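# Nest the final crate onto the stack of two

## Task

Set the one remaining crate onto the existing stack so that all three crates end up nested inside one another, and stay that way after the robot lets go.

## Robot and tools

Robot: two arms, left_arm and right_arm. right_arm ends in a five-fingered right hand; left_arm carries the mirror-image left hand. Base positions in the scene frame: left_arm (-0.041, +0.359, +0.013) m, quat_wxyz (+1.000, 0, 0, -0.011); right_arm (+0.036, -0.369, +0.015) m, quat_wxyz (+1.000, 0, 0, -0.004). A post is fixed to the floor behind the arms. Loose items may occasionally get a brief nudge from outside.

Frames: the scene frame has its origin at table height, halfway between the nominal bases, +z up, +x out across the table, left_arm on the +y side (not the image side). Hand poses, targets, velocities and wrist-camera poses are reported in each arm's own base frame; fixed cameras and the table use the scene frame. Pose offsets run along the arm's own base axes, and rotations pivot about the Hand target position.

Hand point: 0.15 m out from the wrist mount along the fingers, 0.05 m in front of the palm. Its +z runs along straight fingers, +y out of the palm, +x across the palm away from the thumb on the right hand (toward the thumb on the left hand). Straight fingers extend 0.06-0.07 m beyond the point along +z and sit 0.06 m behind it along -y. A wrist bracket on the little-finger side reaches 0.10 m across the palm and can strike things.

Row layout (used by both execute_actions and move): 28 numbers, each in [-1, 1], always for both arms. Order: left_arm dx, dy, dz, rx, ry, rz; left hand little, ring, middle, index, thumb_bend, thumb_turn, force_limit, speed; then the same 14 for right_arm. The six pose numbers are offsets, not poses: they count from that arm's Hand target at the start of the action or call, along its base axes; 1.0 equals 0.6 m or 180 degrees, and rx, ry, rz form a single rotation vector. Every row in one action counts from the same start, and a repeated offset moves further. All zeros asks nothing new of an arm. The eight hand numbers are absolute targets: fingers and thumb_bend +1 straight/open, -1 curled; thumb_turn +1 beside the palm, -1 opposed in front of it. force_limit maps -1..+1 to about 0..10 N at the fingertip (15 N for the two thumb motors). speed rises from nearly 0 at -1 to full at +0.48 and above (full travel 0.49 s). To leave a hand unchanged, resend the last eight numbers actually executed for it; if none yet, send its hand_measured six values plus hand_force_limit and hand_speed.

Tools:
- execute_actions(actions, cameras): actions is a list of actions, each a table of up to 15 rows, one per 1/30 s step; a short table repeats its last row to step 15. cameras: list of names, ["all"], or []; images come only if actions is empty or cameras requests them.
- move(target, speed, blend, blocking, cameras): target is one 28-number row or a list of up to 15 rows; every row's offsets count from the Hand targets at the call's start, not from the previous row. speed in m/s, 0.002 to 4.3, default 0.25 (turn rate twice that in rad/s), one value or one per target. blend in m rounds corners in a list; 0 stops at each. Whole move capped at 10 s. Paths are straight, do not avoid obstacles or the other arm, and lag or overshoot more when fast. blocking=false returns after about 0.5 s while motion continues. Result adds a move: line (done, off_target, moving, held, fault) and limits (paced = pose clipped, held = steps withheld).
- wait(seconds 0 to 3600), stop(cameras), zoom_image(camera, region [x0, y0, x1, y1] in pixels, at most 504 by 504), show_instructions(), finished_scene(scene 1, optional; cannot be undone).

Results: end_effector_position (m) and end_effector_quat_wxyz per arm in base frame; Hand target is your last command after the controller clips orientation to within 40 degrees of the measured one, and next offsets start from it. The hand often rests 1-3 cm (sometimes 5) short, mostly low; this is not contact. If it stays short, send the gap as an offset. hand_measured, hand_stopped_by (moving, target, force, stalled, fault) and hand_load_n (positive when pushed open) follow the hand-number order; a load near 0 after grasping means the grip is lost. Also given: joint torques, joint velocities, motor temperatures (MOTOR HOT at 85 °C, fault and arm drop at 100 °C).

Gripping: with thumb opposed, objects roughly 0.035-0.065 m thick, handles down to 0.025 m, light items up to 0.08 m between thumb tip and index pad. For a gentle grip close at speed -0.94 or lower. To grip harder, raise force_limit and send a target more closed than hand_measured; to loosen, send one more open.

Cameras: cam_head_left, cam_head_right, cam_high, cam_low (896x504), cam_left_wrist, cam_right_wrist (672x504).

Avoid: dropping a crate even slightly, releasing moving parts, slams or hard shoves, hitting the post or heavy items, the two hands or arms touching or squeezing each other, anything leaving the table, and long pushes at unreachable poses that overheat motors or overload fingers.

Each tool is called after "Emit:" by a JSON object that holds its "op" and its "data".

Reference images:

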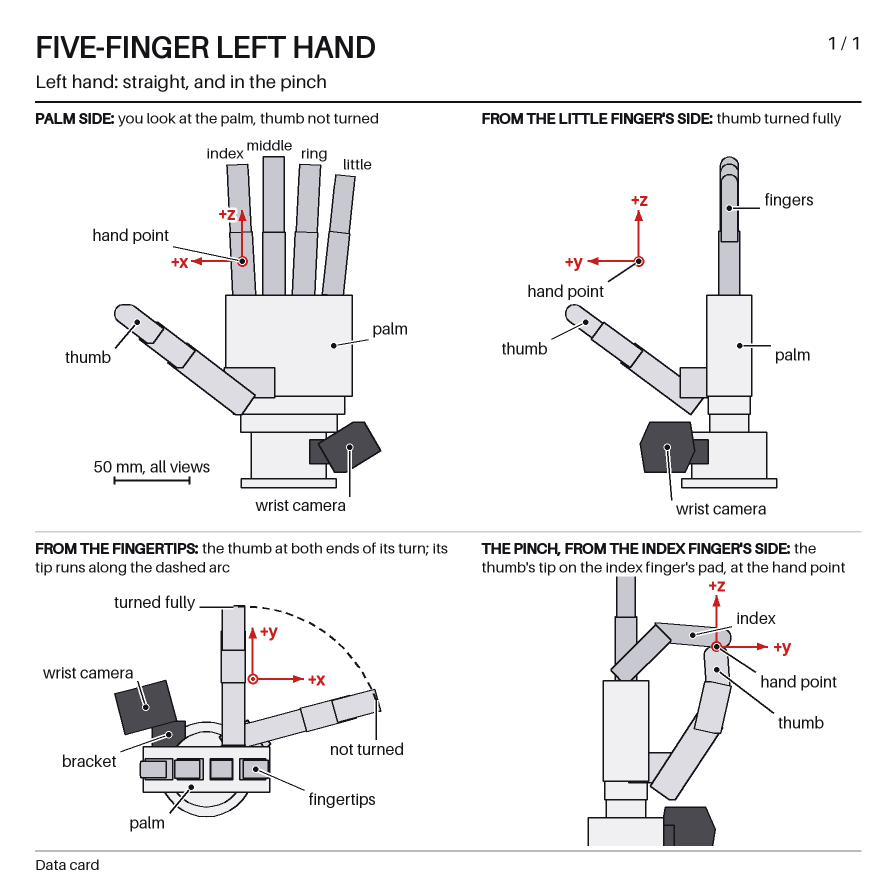

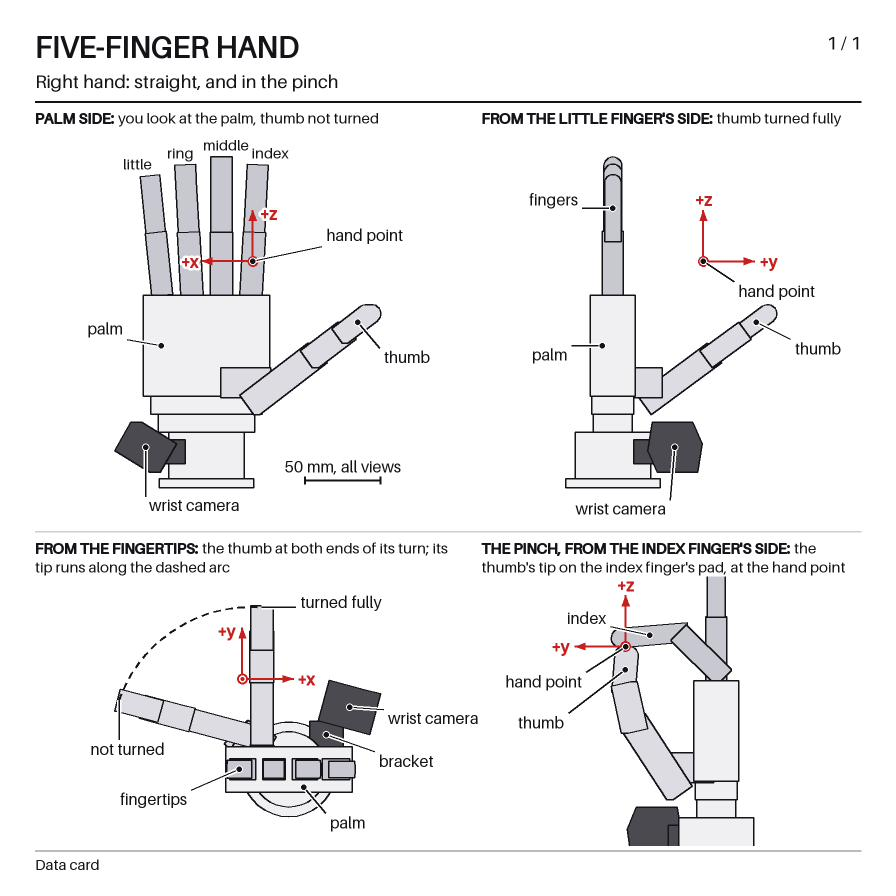

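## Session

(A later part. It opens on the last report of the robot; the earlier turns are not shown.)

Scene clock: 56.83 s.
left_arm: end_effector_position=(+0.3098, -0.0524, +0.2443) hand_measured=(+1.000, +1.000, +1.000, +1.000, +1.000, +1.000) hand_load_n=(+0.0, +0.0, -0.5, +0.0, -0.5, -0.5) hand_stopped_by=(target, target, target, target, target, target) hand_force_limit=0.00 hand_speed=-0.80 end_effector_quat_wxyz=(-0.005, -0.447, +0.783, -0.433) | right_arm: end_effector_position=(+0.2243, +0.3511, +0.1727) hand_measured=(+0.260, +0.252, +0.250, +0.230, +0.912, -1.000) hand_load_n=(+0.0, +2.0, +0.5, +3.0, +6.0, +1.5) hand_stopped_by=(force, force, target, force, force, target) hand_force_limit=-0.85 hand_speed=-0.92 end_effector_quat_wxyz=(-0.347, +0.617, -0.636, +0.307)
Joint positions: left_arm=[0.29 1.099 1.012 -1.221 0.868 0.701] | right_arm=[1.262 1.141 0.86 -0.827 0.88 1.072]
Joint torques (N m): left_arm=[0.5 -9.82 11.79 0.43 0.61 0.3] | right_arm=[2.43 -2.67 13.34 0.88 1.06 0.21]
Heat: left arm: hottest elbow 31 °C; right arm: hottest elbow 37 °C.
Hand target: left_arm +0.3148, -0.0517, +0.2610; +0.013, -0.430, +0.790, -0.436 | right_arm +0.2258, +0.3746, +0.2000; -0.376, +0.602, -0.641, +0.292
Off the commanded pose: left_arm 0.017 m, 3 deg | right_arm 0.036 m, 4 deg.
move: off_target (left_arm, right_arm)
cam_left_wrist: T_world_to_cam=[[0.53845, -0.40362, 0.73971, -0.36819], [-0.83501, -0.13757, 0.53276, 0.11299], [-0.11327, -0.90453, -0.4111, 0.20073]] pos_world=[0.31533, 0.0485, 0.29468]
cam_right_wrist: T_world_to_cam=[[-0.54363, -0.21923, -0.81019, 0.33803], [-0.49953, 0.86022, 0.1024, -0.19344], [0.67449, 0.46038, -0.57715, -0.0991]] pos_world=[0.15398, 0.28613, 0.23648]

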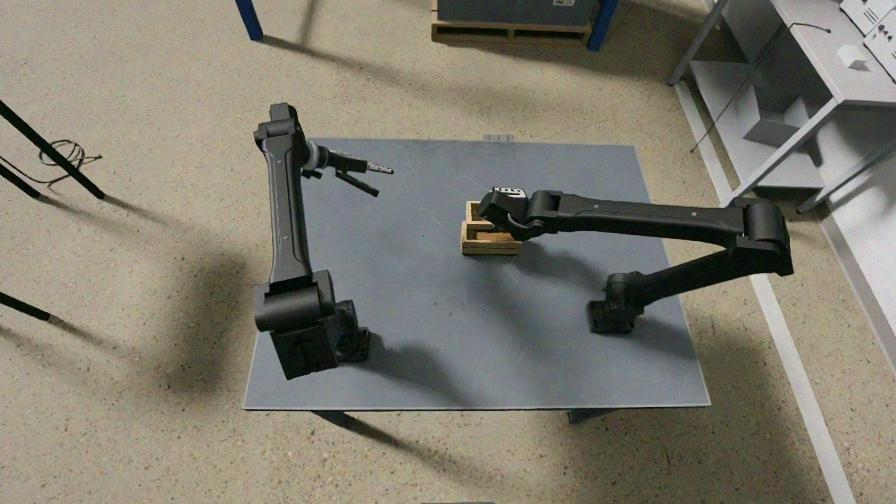

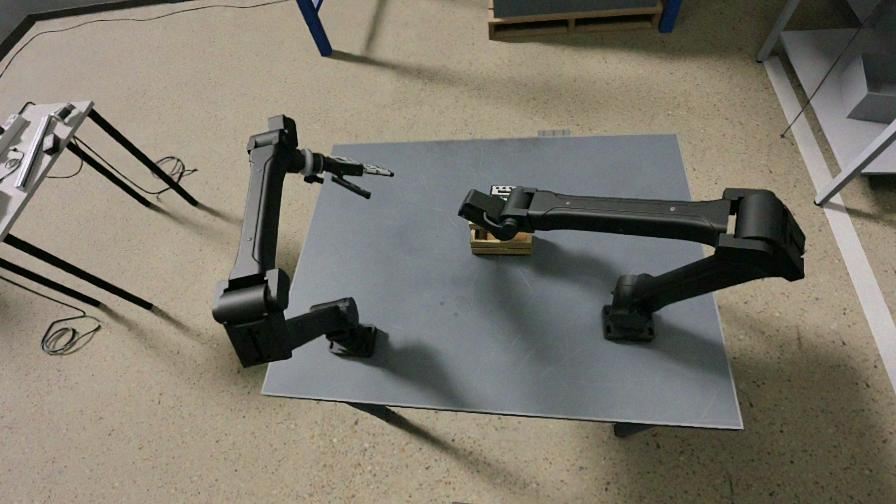

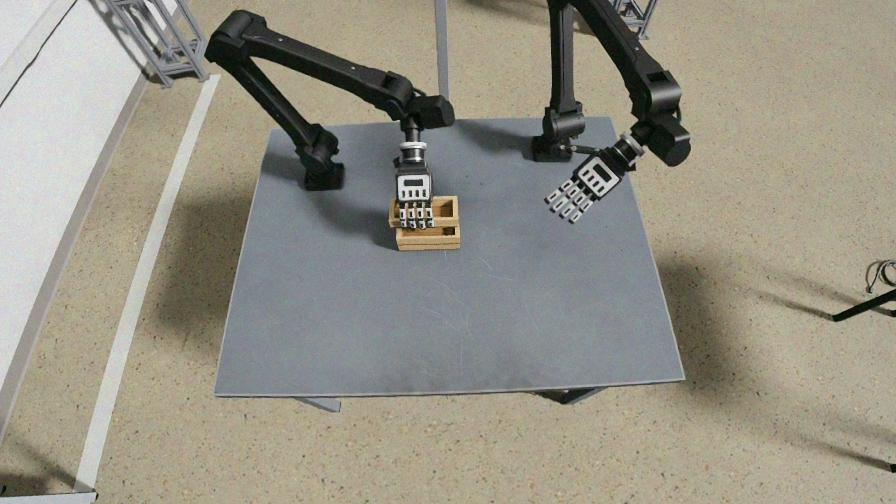

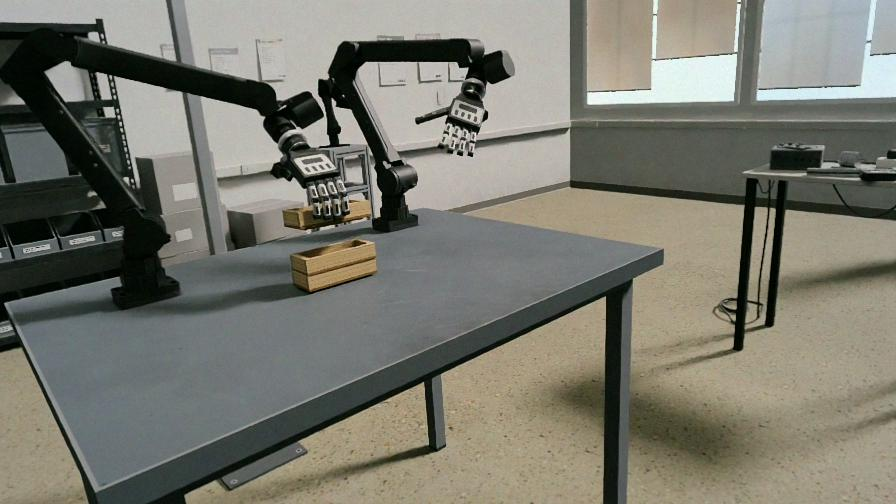

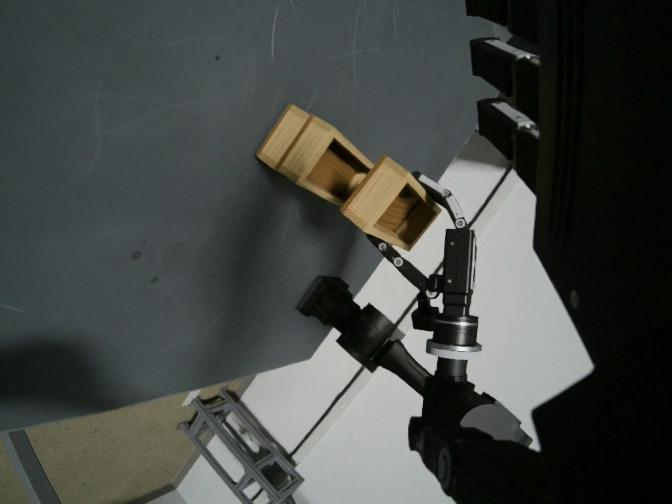

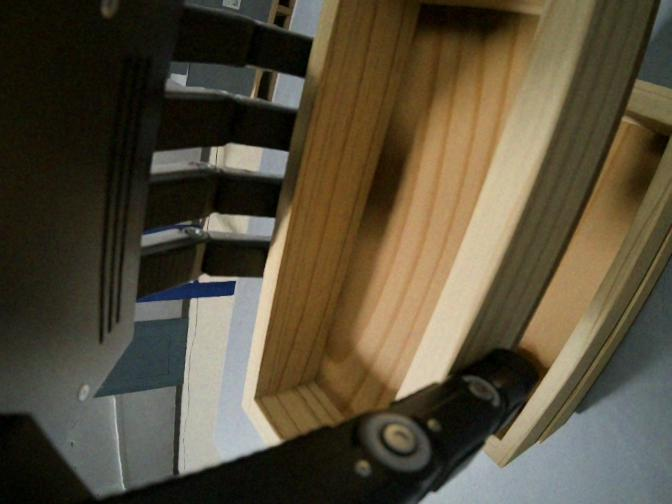

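Emit:
{"op": "execute_actions", "data": {"actions": [], "cameras": ["cam_left_wrist","cam_low","cam_high","cam_head_right"]}}

Emit:
{"op": "zoom_image", "data": {"camera": "cam_left_wrist", "region": [240, 90, 440, 250]}}

Emit:
{"op": "zoom_image", "data": {"camera": "cam_low", "region": [250, 160, 410, 320]}}

Scene clock: 60.57 s.
left_arm: end_effector_position=(+0.3098, -0.0524, +0.2443) hand_measured=(+1.000, +1.000, +1.000, +1.000, +1.000, +1.000) hand_load_n=(+0.0, +0.0, +0.0, +0.0, +0.0, -0.5) hand_stopped_by=(target, target, target, target, target, target) hand_force_limit=0.00 hand_speed=-0.80 end_effector_quat_wxyz=(-0.005, -0.446, +0.783, -0.433) | right_arm: end_effector_position=(+0.2243, +0.3511, +0.1727) hand_measured=(+0.260, +0.252, +0.250, +0.230, +0.912, -1.000) hand_load_n=(+0.5, +2.0, +0.5, +3.0, +6.0, +1.5) hand_stopped_by=(force, force, target, force, force, target) hand_force_limit=-0.85 hand_speed=-0.92 end_effector_quat_wxyz=(-0.347, +0.617, -0.636, +0.307)
Joint positions: left_arm=[0.29 1.099 1.012 -1.221 0.868 0.702] | right_arm=[1.262 1.141 0.86 -0.827 0.88 1.072]
Joint velocities: within noise
Joint torques (N m): left_arm=[0.21 -9.29 11.82 0.47 0.61 0.26] | right_arm=[2.32 -2.67 13.35 0.88 1.06 0.21]
Motor temperatures (°C): left_arm=[30 26 32 27 25 23] | right_arm=[30 29 38 26 26 28]
Heat: left arm: hottest elbow 32 °C; right arm: hottest elbow 38 °C.
Hand target: left_arm +0.3148, -0.0517, +0.2610; +0.013, -0.430, +0.790, -0.436 | right_arm +0.2258, +0.3746, +0.2000; -0.376, +0.602, -0.641, +0.292
Off the commanded pose: left_arm 0.017 m, 3 deg | right_arm 0.036 m, 4 deg.
camera_calibration:
cam_left_wrist: T_world_to_cam=[[0.53779, -0.40412, 0.73991, -0.36802], [-0.83541, -0.13734, 0.53219, 0.11327], [-0.11345, -0.90434, -0.41147, 0.20089]] pos_world=[0.31533, 0.0485, 0.29468]
Images, in order (width x height): cam_head_right 896x504, cam_high 896x504, cam_low 896x504, cam_left_wrist 672x504.

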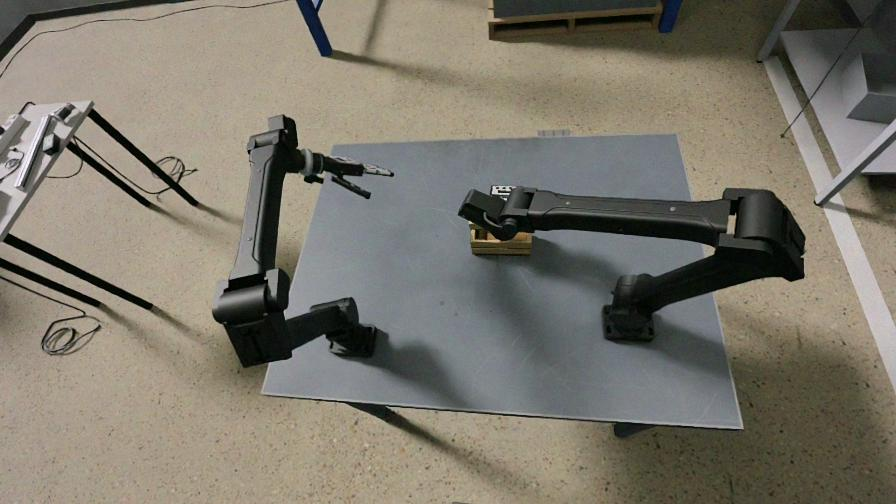

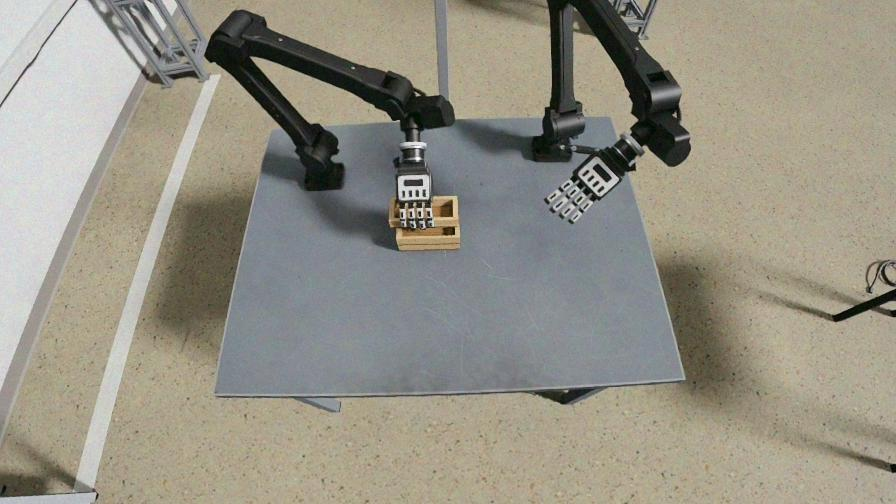

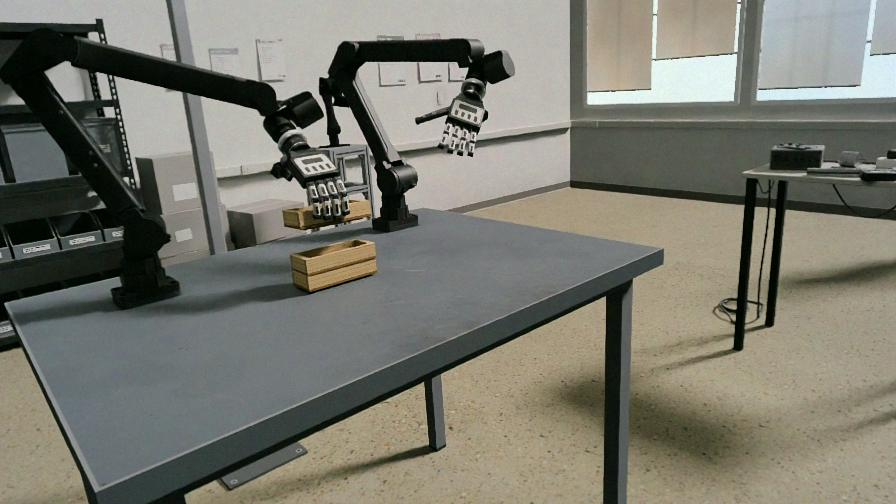

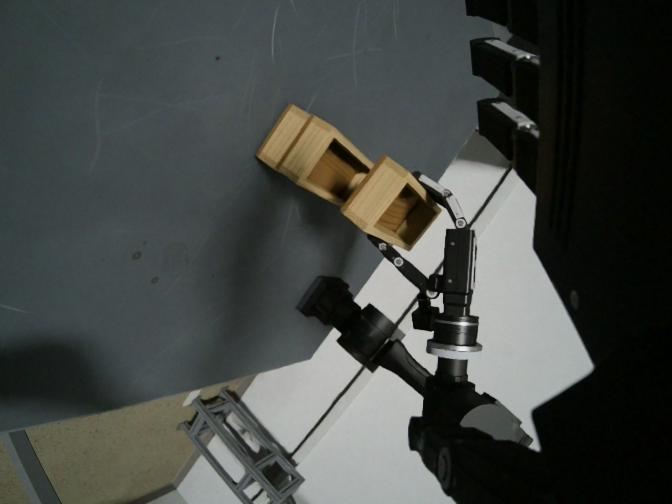

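Scaled by 2.520 from the camera's image (finer frame: 960x720).

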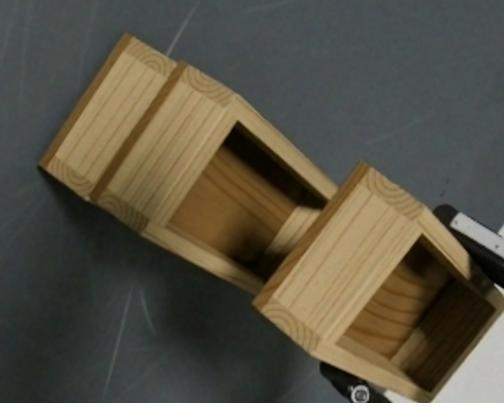

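Scaled by 3.150.

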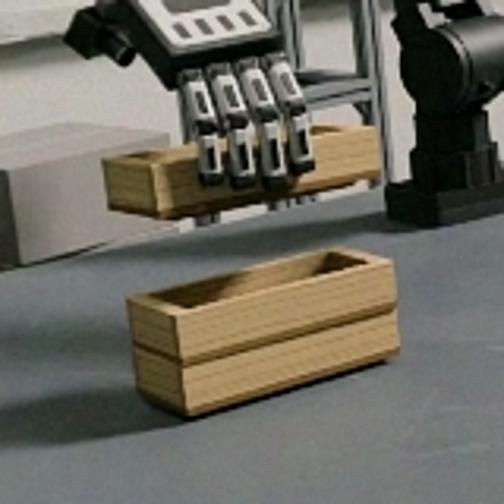

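Emit:
{"op": "zoom_image", "data": {"camera": "cam_left_wrist", "region": [330, 145, 450, 265]}}

Emit:
{"op": "zoom_image", "data": {"camera": "cam_left_wrist", "region": [250, 95, 370, 215]}}

Emit:
{"op": "zoom_image", "data": {"camera": "cam_low", "region": [275, 190, 385, 300]}}

Emit:
{"op": "zoom_image", "data": {"camera": "cam_high", "region": [370, 170, 480, 270]}}

Scaled by 4.200 from the camera's image (finer frame: 960x720).

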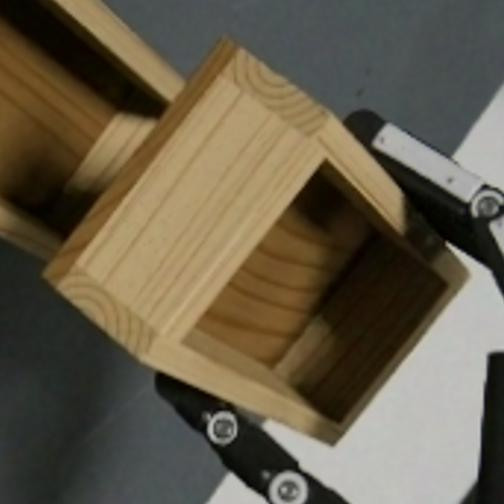

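Scaled by 4.200 from the camera's image (finer frame: 960x720).

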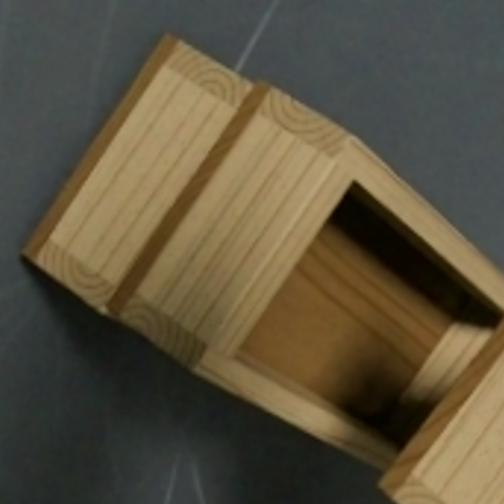

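Scaled by 4.582.

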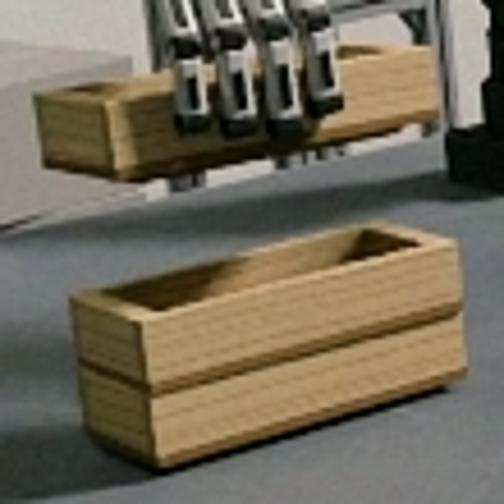

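Scaled by 4.582.

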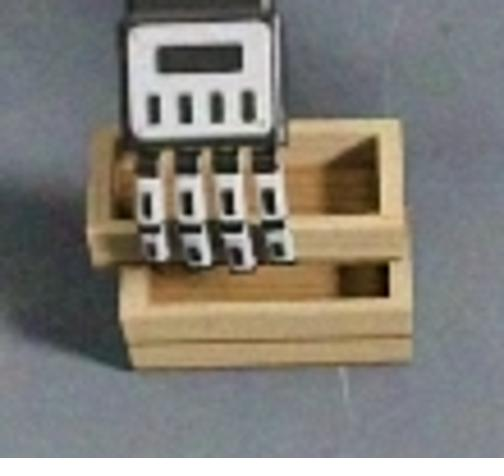

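Emit:
{"op": "zoom_image", "data": {"camera": "cam_head_right", "region": [450, 170, 560, 270]}}

Scaled by 4.582.

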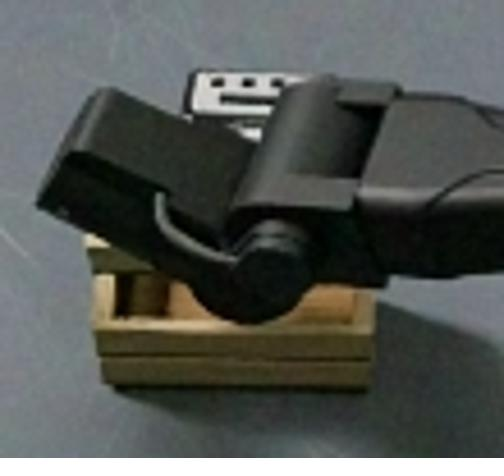

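Emit:
{"op": "move", "data": {"target": [0,0,0,0,0,0,1,1,1,1,1,1,0,-0.8,0.009,0.0067,-0.025,0,0.0222,0,0.0,0.0,0.25,0.0,0.4,-1,-0.85,-0.92], "speed": 0.06, "cameras": ["cam_left_wrist","cam_low","cam_high"]}}

Emit:
{"op": "zoom_image", "data": {"camera": "cam_left_wrist", "region": [330, 145, 450, 265]}}

Emit:
{"op": "zoom_image", "data": {"camera": "cam_high", "region": [370, 170, 480, 270]}}

Scene clock: 69.40 s.
left_arm: end_effector_position=(+0.3098, -0.0524, +0.2443) hand_measured=(+1.000, +1.000, +1.000, +1.000, +1.000, +1.000) hand_load_n=(+0.0, +0.0, +0.0, +0.0, +0.0, +0.0) hand_stopped_by=(target, target, target, target, target, target) hand_force_limit=0.00 hand_speed=-0.80 end_effector_quat_wxyz=(-0.005, -0.446, +0.783, -0.433) | right_arm: end_effector_position=(+0.2170, +0.3605, +0.1581) hand_measured=(+0.260, +0.252, +0.250, +0.230, +0.912, -1.000) hand_load_n=(+0.5, +2.0, +0.5, +2.5, +6.5, +1.5) hand_stopped_by=(force, force, target, force, force, target) hand_force_limit=-0.85 hand_speed=-0.92 end_effector_quat_wxyz=(-0.328, +0.635, -0.640, +0.283)
Joint positions: left_arm=[0.29 1.099 1.012 -1.221 0.868 0.702] | right_arm=[1.255 1.174 0.869 -0.827 0.809 1.072]
Joint torques (N m): left_arm=[0.15 -9.76 11.9 0.34 0.61 0.28] | right_arm=[-0.21 -3.02 13.12 1.09 0.77 0.15]
Heat: left arm: hottest elbow 33 °C; right arm: hottest elbow 40 °C.
Hand target: left_arm +0.3148, -0.0517, +0.2610; +0.013, -0.430, +0.790, -0.436 | right_arm +0.2313, +0.3786, +0.1852; -0.353, +0.612, -0.653, +0.271
Off the commanded pose: left_arm 0.017 m, 3 deg | right_arm 0.035 m, 4 deg.
move: off_target (right_arm)
cam_left_wrist: T_world_to_cam=[[0.53751, -0.40435, 0.73999, -0.36794], [-0.83557, -0.13712, 0.53201, 0.11336], [-0.11365, -0.90427, -0.41156, 0.20097]] pos_world=[0.31533, 0.0485, 0.29468]
Images, in order (width x height): cam_high 896x504, cam_low 896x504, cam_left_wrist 672x504.

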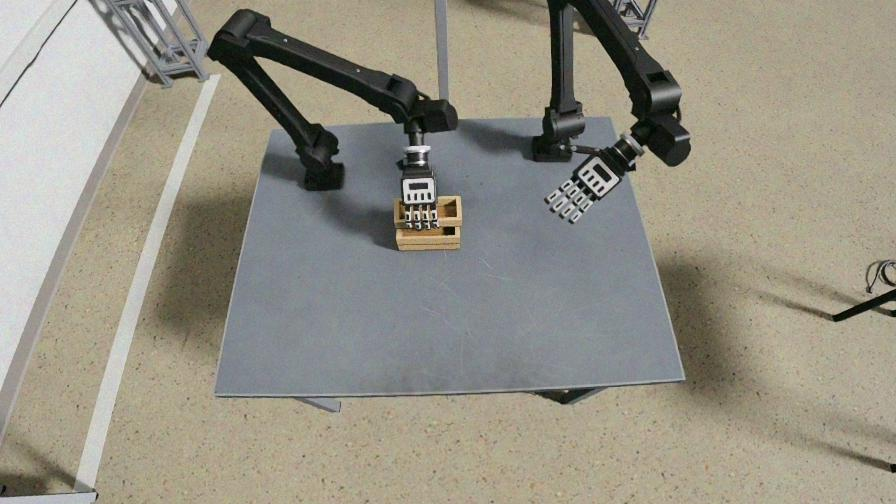

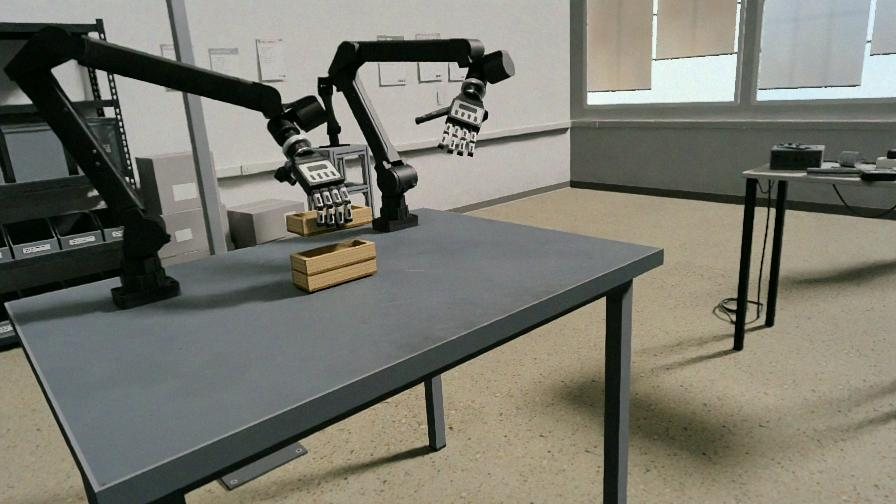

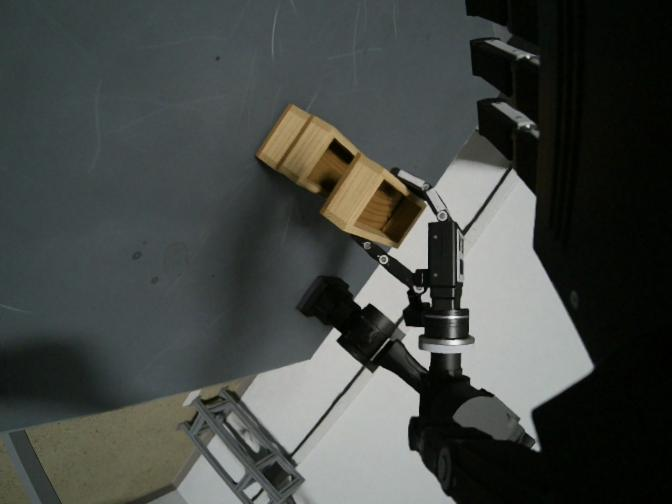

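Scaled by 4.200 from the camera's image (finer frame: 960x720).

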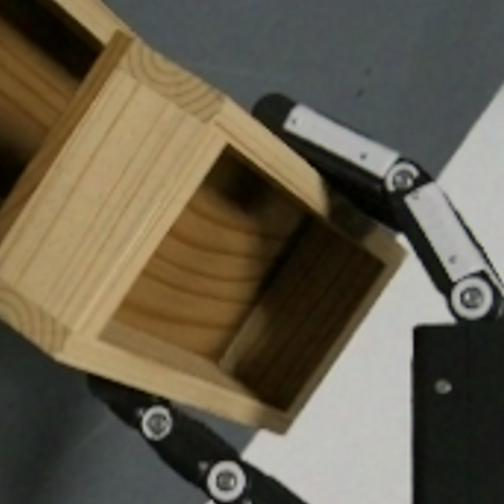

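Scaled by 4.582.

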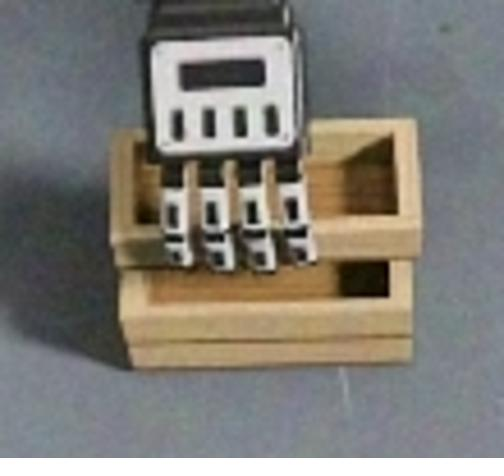

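Emit:
{"op": "zoom_image", "data": {"camera": "cam_left_wrist", "region": [310, 140, 430, 260]}}

Emit:
{"op": "zoom_image", "data": {"camera": "cam_low", "region": [275, 190, 385, 300]}}

Scaled by 4.200 from the camera's image (finer frame: 960x720).

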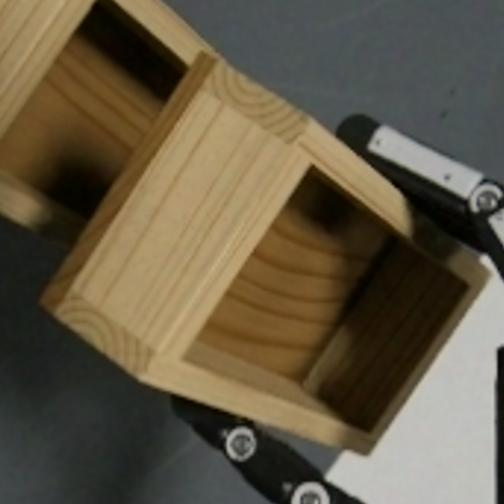

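Scaled by 4.582.

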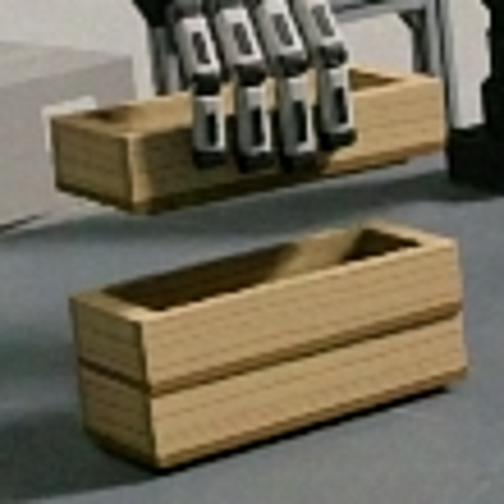

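Emit:
{"op": "move", "data": {"target": [0,0,0,0,0,0,1,1,1,1,1,1,0,-0.8,0.025,-0.010,-0.0167,0.0056,0.004,-0.0056,0.0,0.0,0.25,0.0,0.4,-1,-0.85,-0.92], "speed": 0.06, "cameras": ["cam_left_wrist","cam_low","cam_high"]}}

Emit:
{"op": "zoom_image", "data": {"camera": "cam_left_wrist", "region": [310, 140, 430, 260]}}

Emit:
{"op": "zoom_image", "data": {"camera": "cam_high", "region": [370, 170, 480, 270]}}

Emit:
{"op": "zoom_image", "data": {"camera": "cam_low", "region": [275, 190, 385, 300]}}

Scene clock: 72.83 s.
left_arm: end_effector_position=(+0.3098, -0.0524, +0.2443) hand_measured=(+1.000, +1.000, +1.000, +1.000, +1.000, +1.000) hand_load_n=(+0.0, +0.0, +0.0, +0.0, +0.0, -0.5) hand_stopped_by=(target, target, target, target, target, target) hand_force_limit=0.00 hand_speed=-0.80 end_effector_quat_wxyz=(-0.005, -0.446, +0.783, -0.433) | right_arm: end_effector_position=(+0.2355, +0.3642, +0.1602) hand_measured=(+0.260, +0.252, +0.250, +0.230, +0.912, -1.000) hand_load_n=(+0.0, +2.0, +0.5, +3.0, +6.5, +1.5) hand_stopped_by=(force, force, target, force, force, target) hand_force_limit=-0.85 hand_speed=-0.92 end_effector_quat_wxyz=(-0.337, +0.615, -0.660, +0.268)
Joint positions: left_arm=[0.29 1.099 1.012 -1.221 0.868 0.702] | right_arm=[1.202 1.179 0.87 -0.77 0.778 1.067]
Joint torques (N m): left_arm=[0.62 -9.23 11.9 0.35 0.64 0.27] | right_arm=[-0.03 -3.19 11.03 1.29 0.72 -0.06]
Heat: left arm: hottest elbow 33 °C; right arm: hottest elbow 40 °C.
Hand target: left_arm +0.3148, -0.0517, +0.2610; +0.013, -0.430, +0.790, -0.436 | right_arm +0.2463, +0.3726, +0.1750; -0.352, +0.605, -0.663, +0.265
Off the commanded pose: left_arm 0.017 m, 3 deg | right_arm 0.020 m, 2 deg.
move: off_target (right_arm)
cam_left_wrist: T_world_to_cam=[[0.53751, -0.40435, 0.73999, -0.36794], [-0.83557, -0.13712, 0.53201, 0.11336], [-0.11365, -0.90427, -0.41156, 0.20097]] pos_world=[0.31533, 0.0485, 0.29468]
Images, in order (width x height): cam_high 896x504, cam_low 896x504, cam_left_wrist 672x504.

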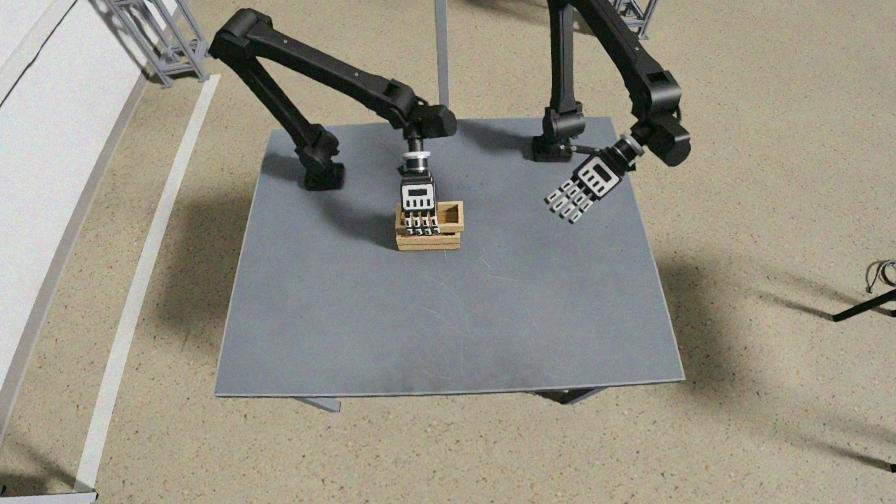

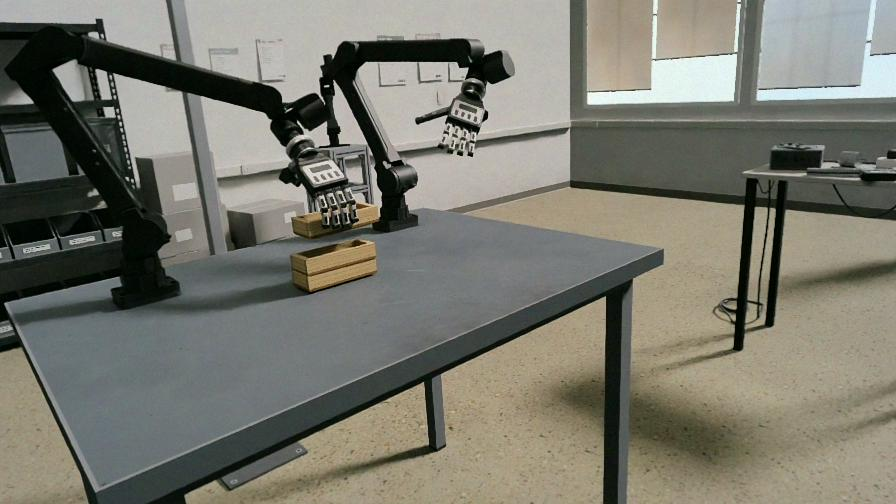

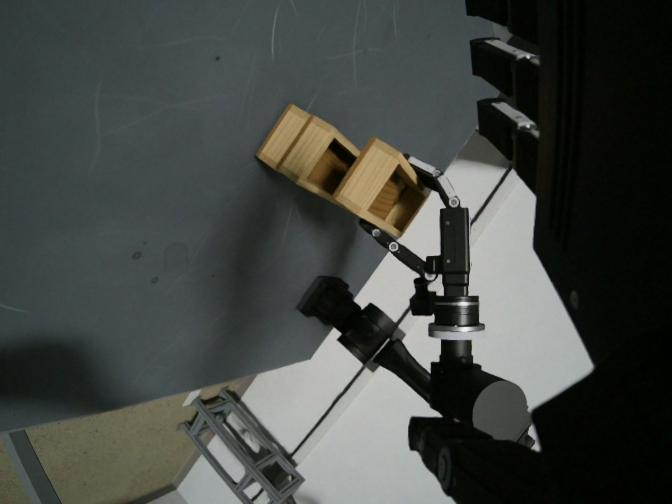

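Scaled by 4.200 from the camera's image (finer frame: 960x720).

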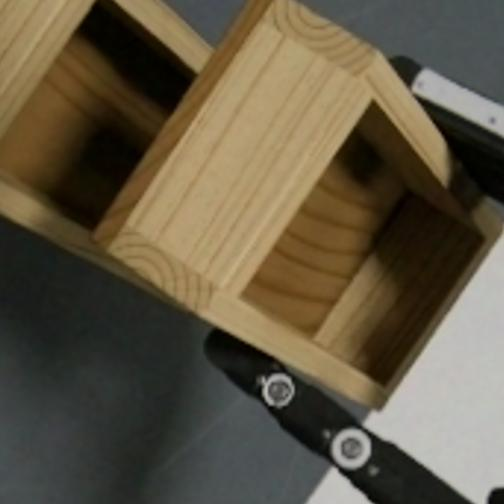

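Scaled by 4.582.

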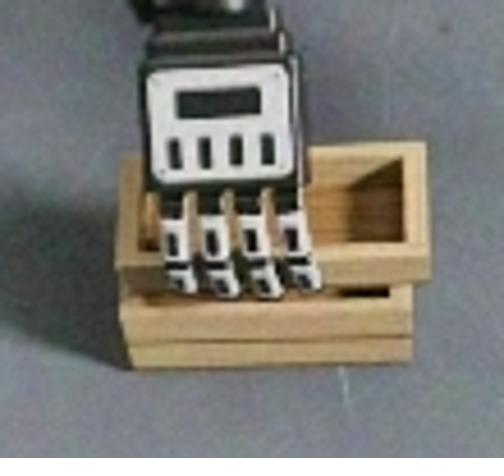

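Scaled by 4.582.

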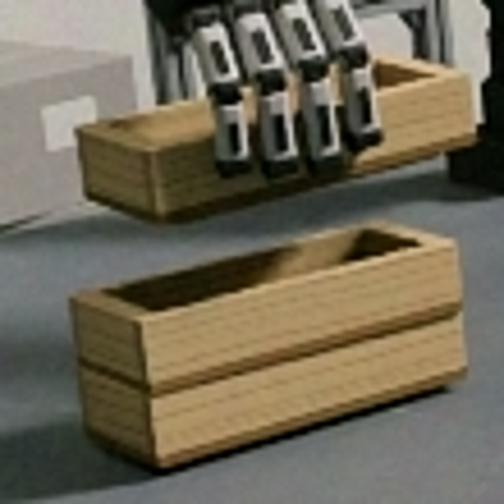

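Emit:
{"op": "move", "data": {"target": [0,0,0,0,0,0,1,1,1,1,1,1,0,-0.8,-0.009,-0.0133,-0.033,-0.0117,0,0.0061,0.0,0.0,0.25,0.0,0.4,-1,-0.85,-0.92], "speed": 0.05, "cameras": ["cam_left_wrist"]}}

Emit:
{"op": "zoom_image", "data": {"camera": "cam_left_wrist", "region": [300, 120, 420, 240]}}

Scene clock: 78.33 s.
left_arm: end_effector_position=(+0.3098, -0.0524, +0.2443) hand_measured=(+1.000, +1.000, +1.000, +1.000, +1.000, +1.000) hand_load_n=(+0.0, +0.0, +0.0, +0.0, +0.0, +0.0) hand_stopped_by=(target, target, target, target, target, target) hand_force_limit=0.00 hand_speed=-0.80 end_effector_quat_wxyz=(-0.005, -0.446, +0.783, -0.433) | right_arm: end_effector_position=(+0.2340, +0.3603, +0.1469) hand_measured=(+0.260, +0.252, +0.250, +0.230, +0.912, -1.000) hand_load_n=(+0.5, +2.0, +0.5, +3.0, +6.0, +1.5) hand_stopped_by=(force, force, target, force, force, target) hand_force_limit=-0.85 hand_speed=-0.92 end_effector_quat_wxyz=(-0.333, +0.624, -0.652, +0.273)
Joint positions: left_arm=[0.29 1.099 1.012 -1.221 0.868 0.702] | right_arm=[1.202 1.185 0.841 -0.739 0.778 1.044]
Joint torques (N m): left_arm=[0.32 -9.93 11.75 0.36 0.61 0.31] | right_arm=[0.5 -3.25 9.55 1.33 0.95 -0.07]
Heat: left arm: hottest elbow 33 °C; right arm: hottest elbow 40 °C.
Hand target: left_arm +0.3148, -0.0517, +0.2610; +0.013, -0.430, +0.790, -0.436 | right_arm +0.2409, +0.3646, +0.1551; -0.343, +0.618, -0.653, +0.273
Off the commanded pose: left_arm 0.017 m, 3 deg | right_arm 0.012 m, 1 deg.
move: off_target (right_arm)
cam_left_wrist: T_world_to_cam=[[0.53751, -0.40435, 0.73999, -0.36794], [-0.83557, -0.13712, 0.53201, 0.11336], [-0.11365, -0.90427, -0.41156, 0.20097]] pos_world=[0.31533, 0.0485, 0.29468]

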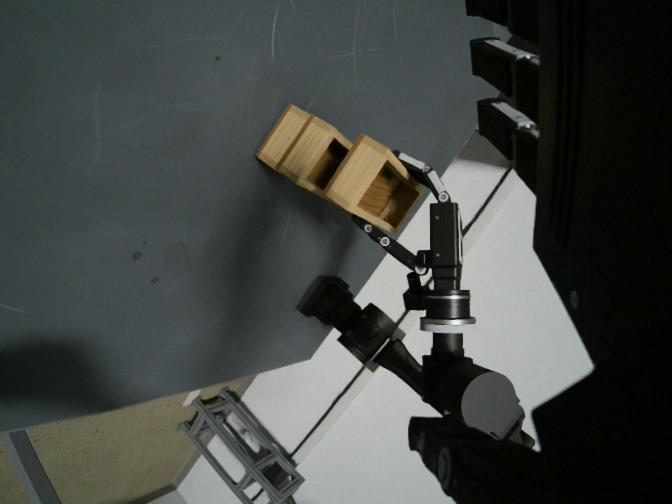

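Scaled by 4.200 from the camera's image (finer frame: 960x720).

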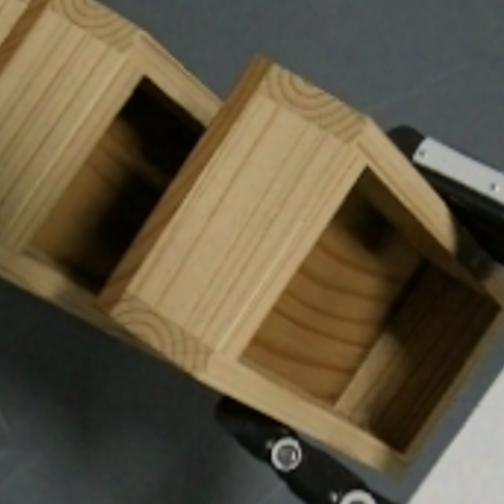

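Emit:
{"op": "move", "data": {"target": [0,0,0,0,0,0,1,1,1,1,1,1,0,-0.8,-0.006,-0.0075,-0.033,-0.005,0,0.001,0.0,0.0,0.25,0.0,0.4,-1,-0.85,-0.92], "speed": 0.05, "cameras": ["cam_left_wrist","cam_low","cam_high"]}}

Emit:
{"op": "zoom_image", "data": {"camera": "cam_left_wrist", "region": [300, 120, 420, 240]}}

Emit:
{"op": "zoom_image", "data": {"camera": "cam_high", "region": [370, 170, 480, 270]}}

Emit:
{"op": "zoom_image", "data": {"camera": "cam_low", "region": [275, 190, 385, 300]}}

Scene clock: 79.87 s.
left_arm: end_effector_position=(+0.3098, -0.0524, +0.2443) hand_measured=(+1.000, +1.000, +1.000, +1.000, +1.000, +1.000) hand_load_n=(+0.0, +0.0, +0.0, +0.0, +0.0, +0.0) hand_stopped_by=(target, target, target, target, target, target) hand_force_limit=0.00 hand_speed=-0.80 end_effector_quat_wxyz=(-0.005, -0.446, +0.783, -0.433) | right_arm: end_effector_position=(+0.2330, +0.3541, +0.1278) hand_measured=(+0.260, +0.252, +0.250, +0.230, +0.912, -1.000) hand_load_n=(+0.5, +2.0, +0.5, +3.0, +6.0, +1.5) hand_stopped_by=(force, force, target, force, force, target) hand_force_limit=-0.85 hand_speed=-0.92 end_effector_quat_wxyz=(-0.328, +0.625, -0.651, +0.279)
Joint positions: left_arm=[0.29 1.099 1.012 -1.221 0.868 0.702] | right_arm=[1.202 1.198 0.8 -0.699 0.784 1.043]
Joint torques (N m): left_arm=[0.21 -9.58 11.95 0.42 0.6 0.25] | right_arm=[1.03 -3.25 9.32 1.28 0.97 -0.05]
Heat: left arm: hottest elbow 34 °C; right arm: hottest elbow 40 °C.
Hand target: left_arm +0.3148, -0.0517, +0.2610; +0.013, -0.430, +0.790, -0.436 | right_arm +0.2373, +0.3601, +0.1355; -0.339, +0.621, -0.649, +0.278
Off the commanded pose: left_arm 0.017 m, 3 deg | right_arm 0.011 m, 1 deg.
move: off_target (right_arm)
cam_left_wrist: T_world_to_cam=[[0.53751, -0.40435, 0.73999, -0.36794], [-0.83557, -0.13712, 0.53201, 0.11336], [-0.11365, -0.90427, -0.41156, 0.20097]] pos_world=[0.31533, 0.0485, 0.29468]
Images, in order (width x height): cam_high 896x504, cam_low 896x504, cam_left_wrist 672x504.

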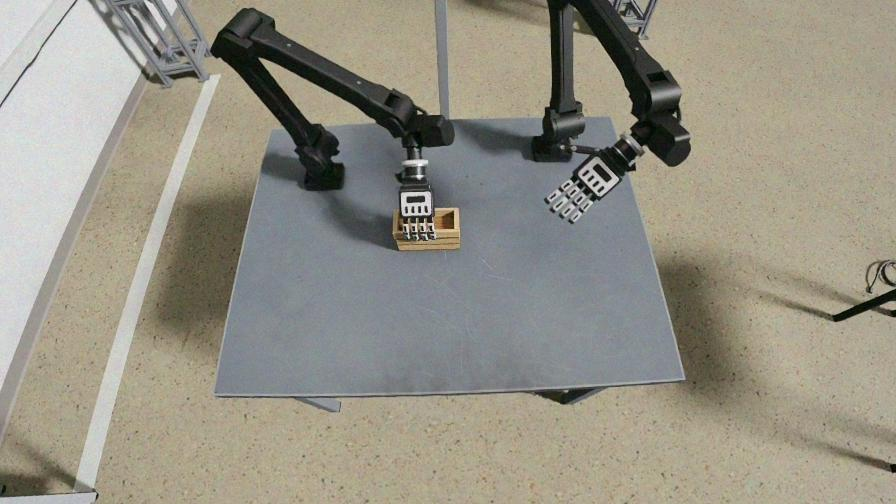

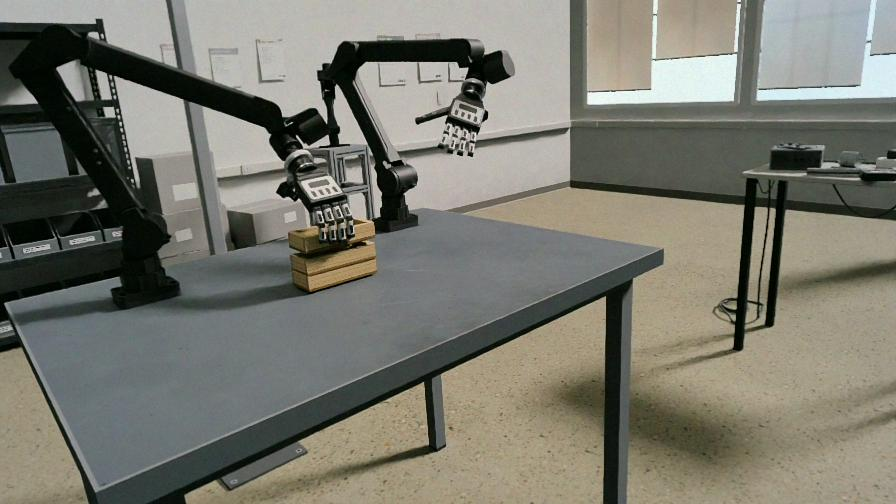

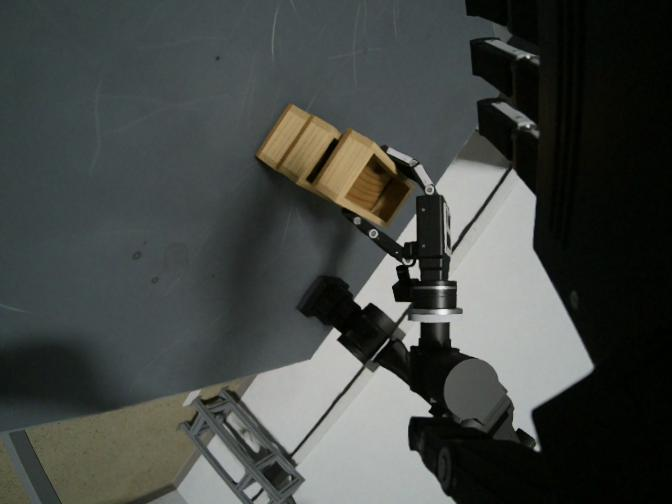

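Scaled by 4.200 from the camera's image (finer frame: 960x720).

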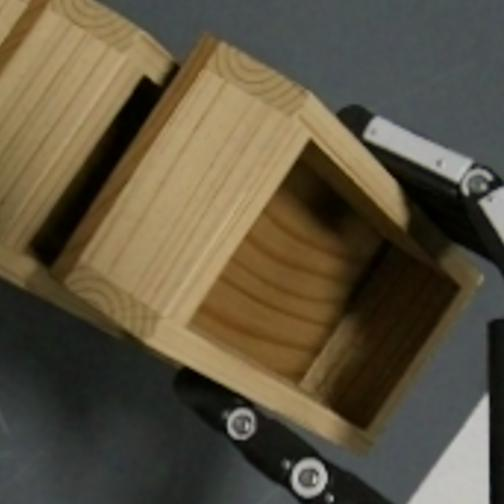

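Scaled by 4.582.

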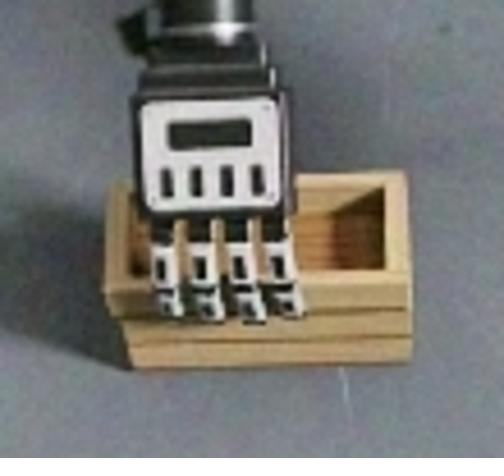

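Scaled by 4.582.

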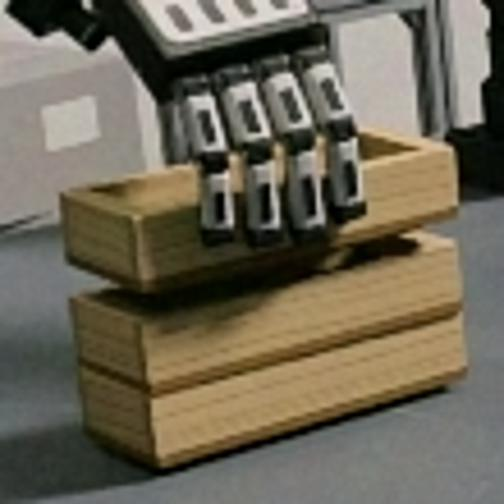

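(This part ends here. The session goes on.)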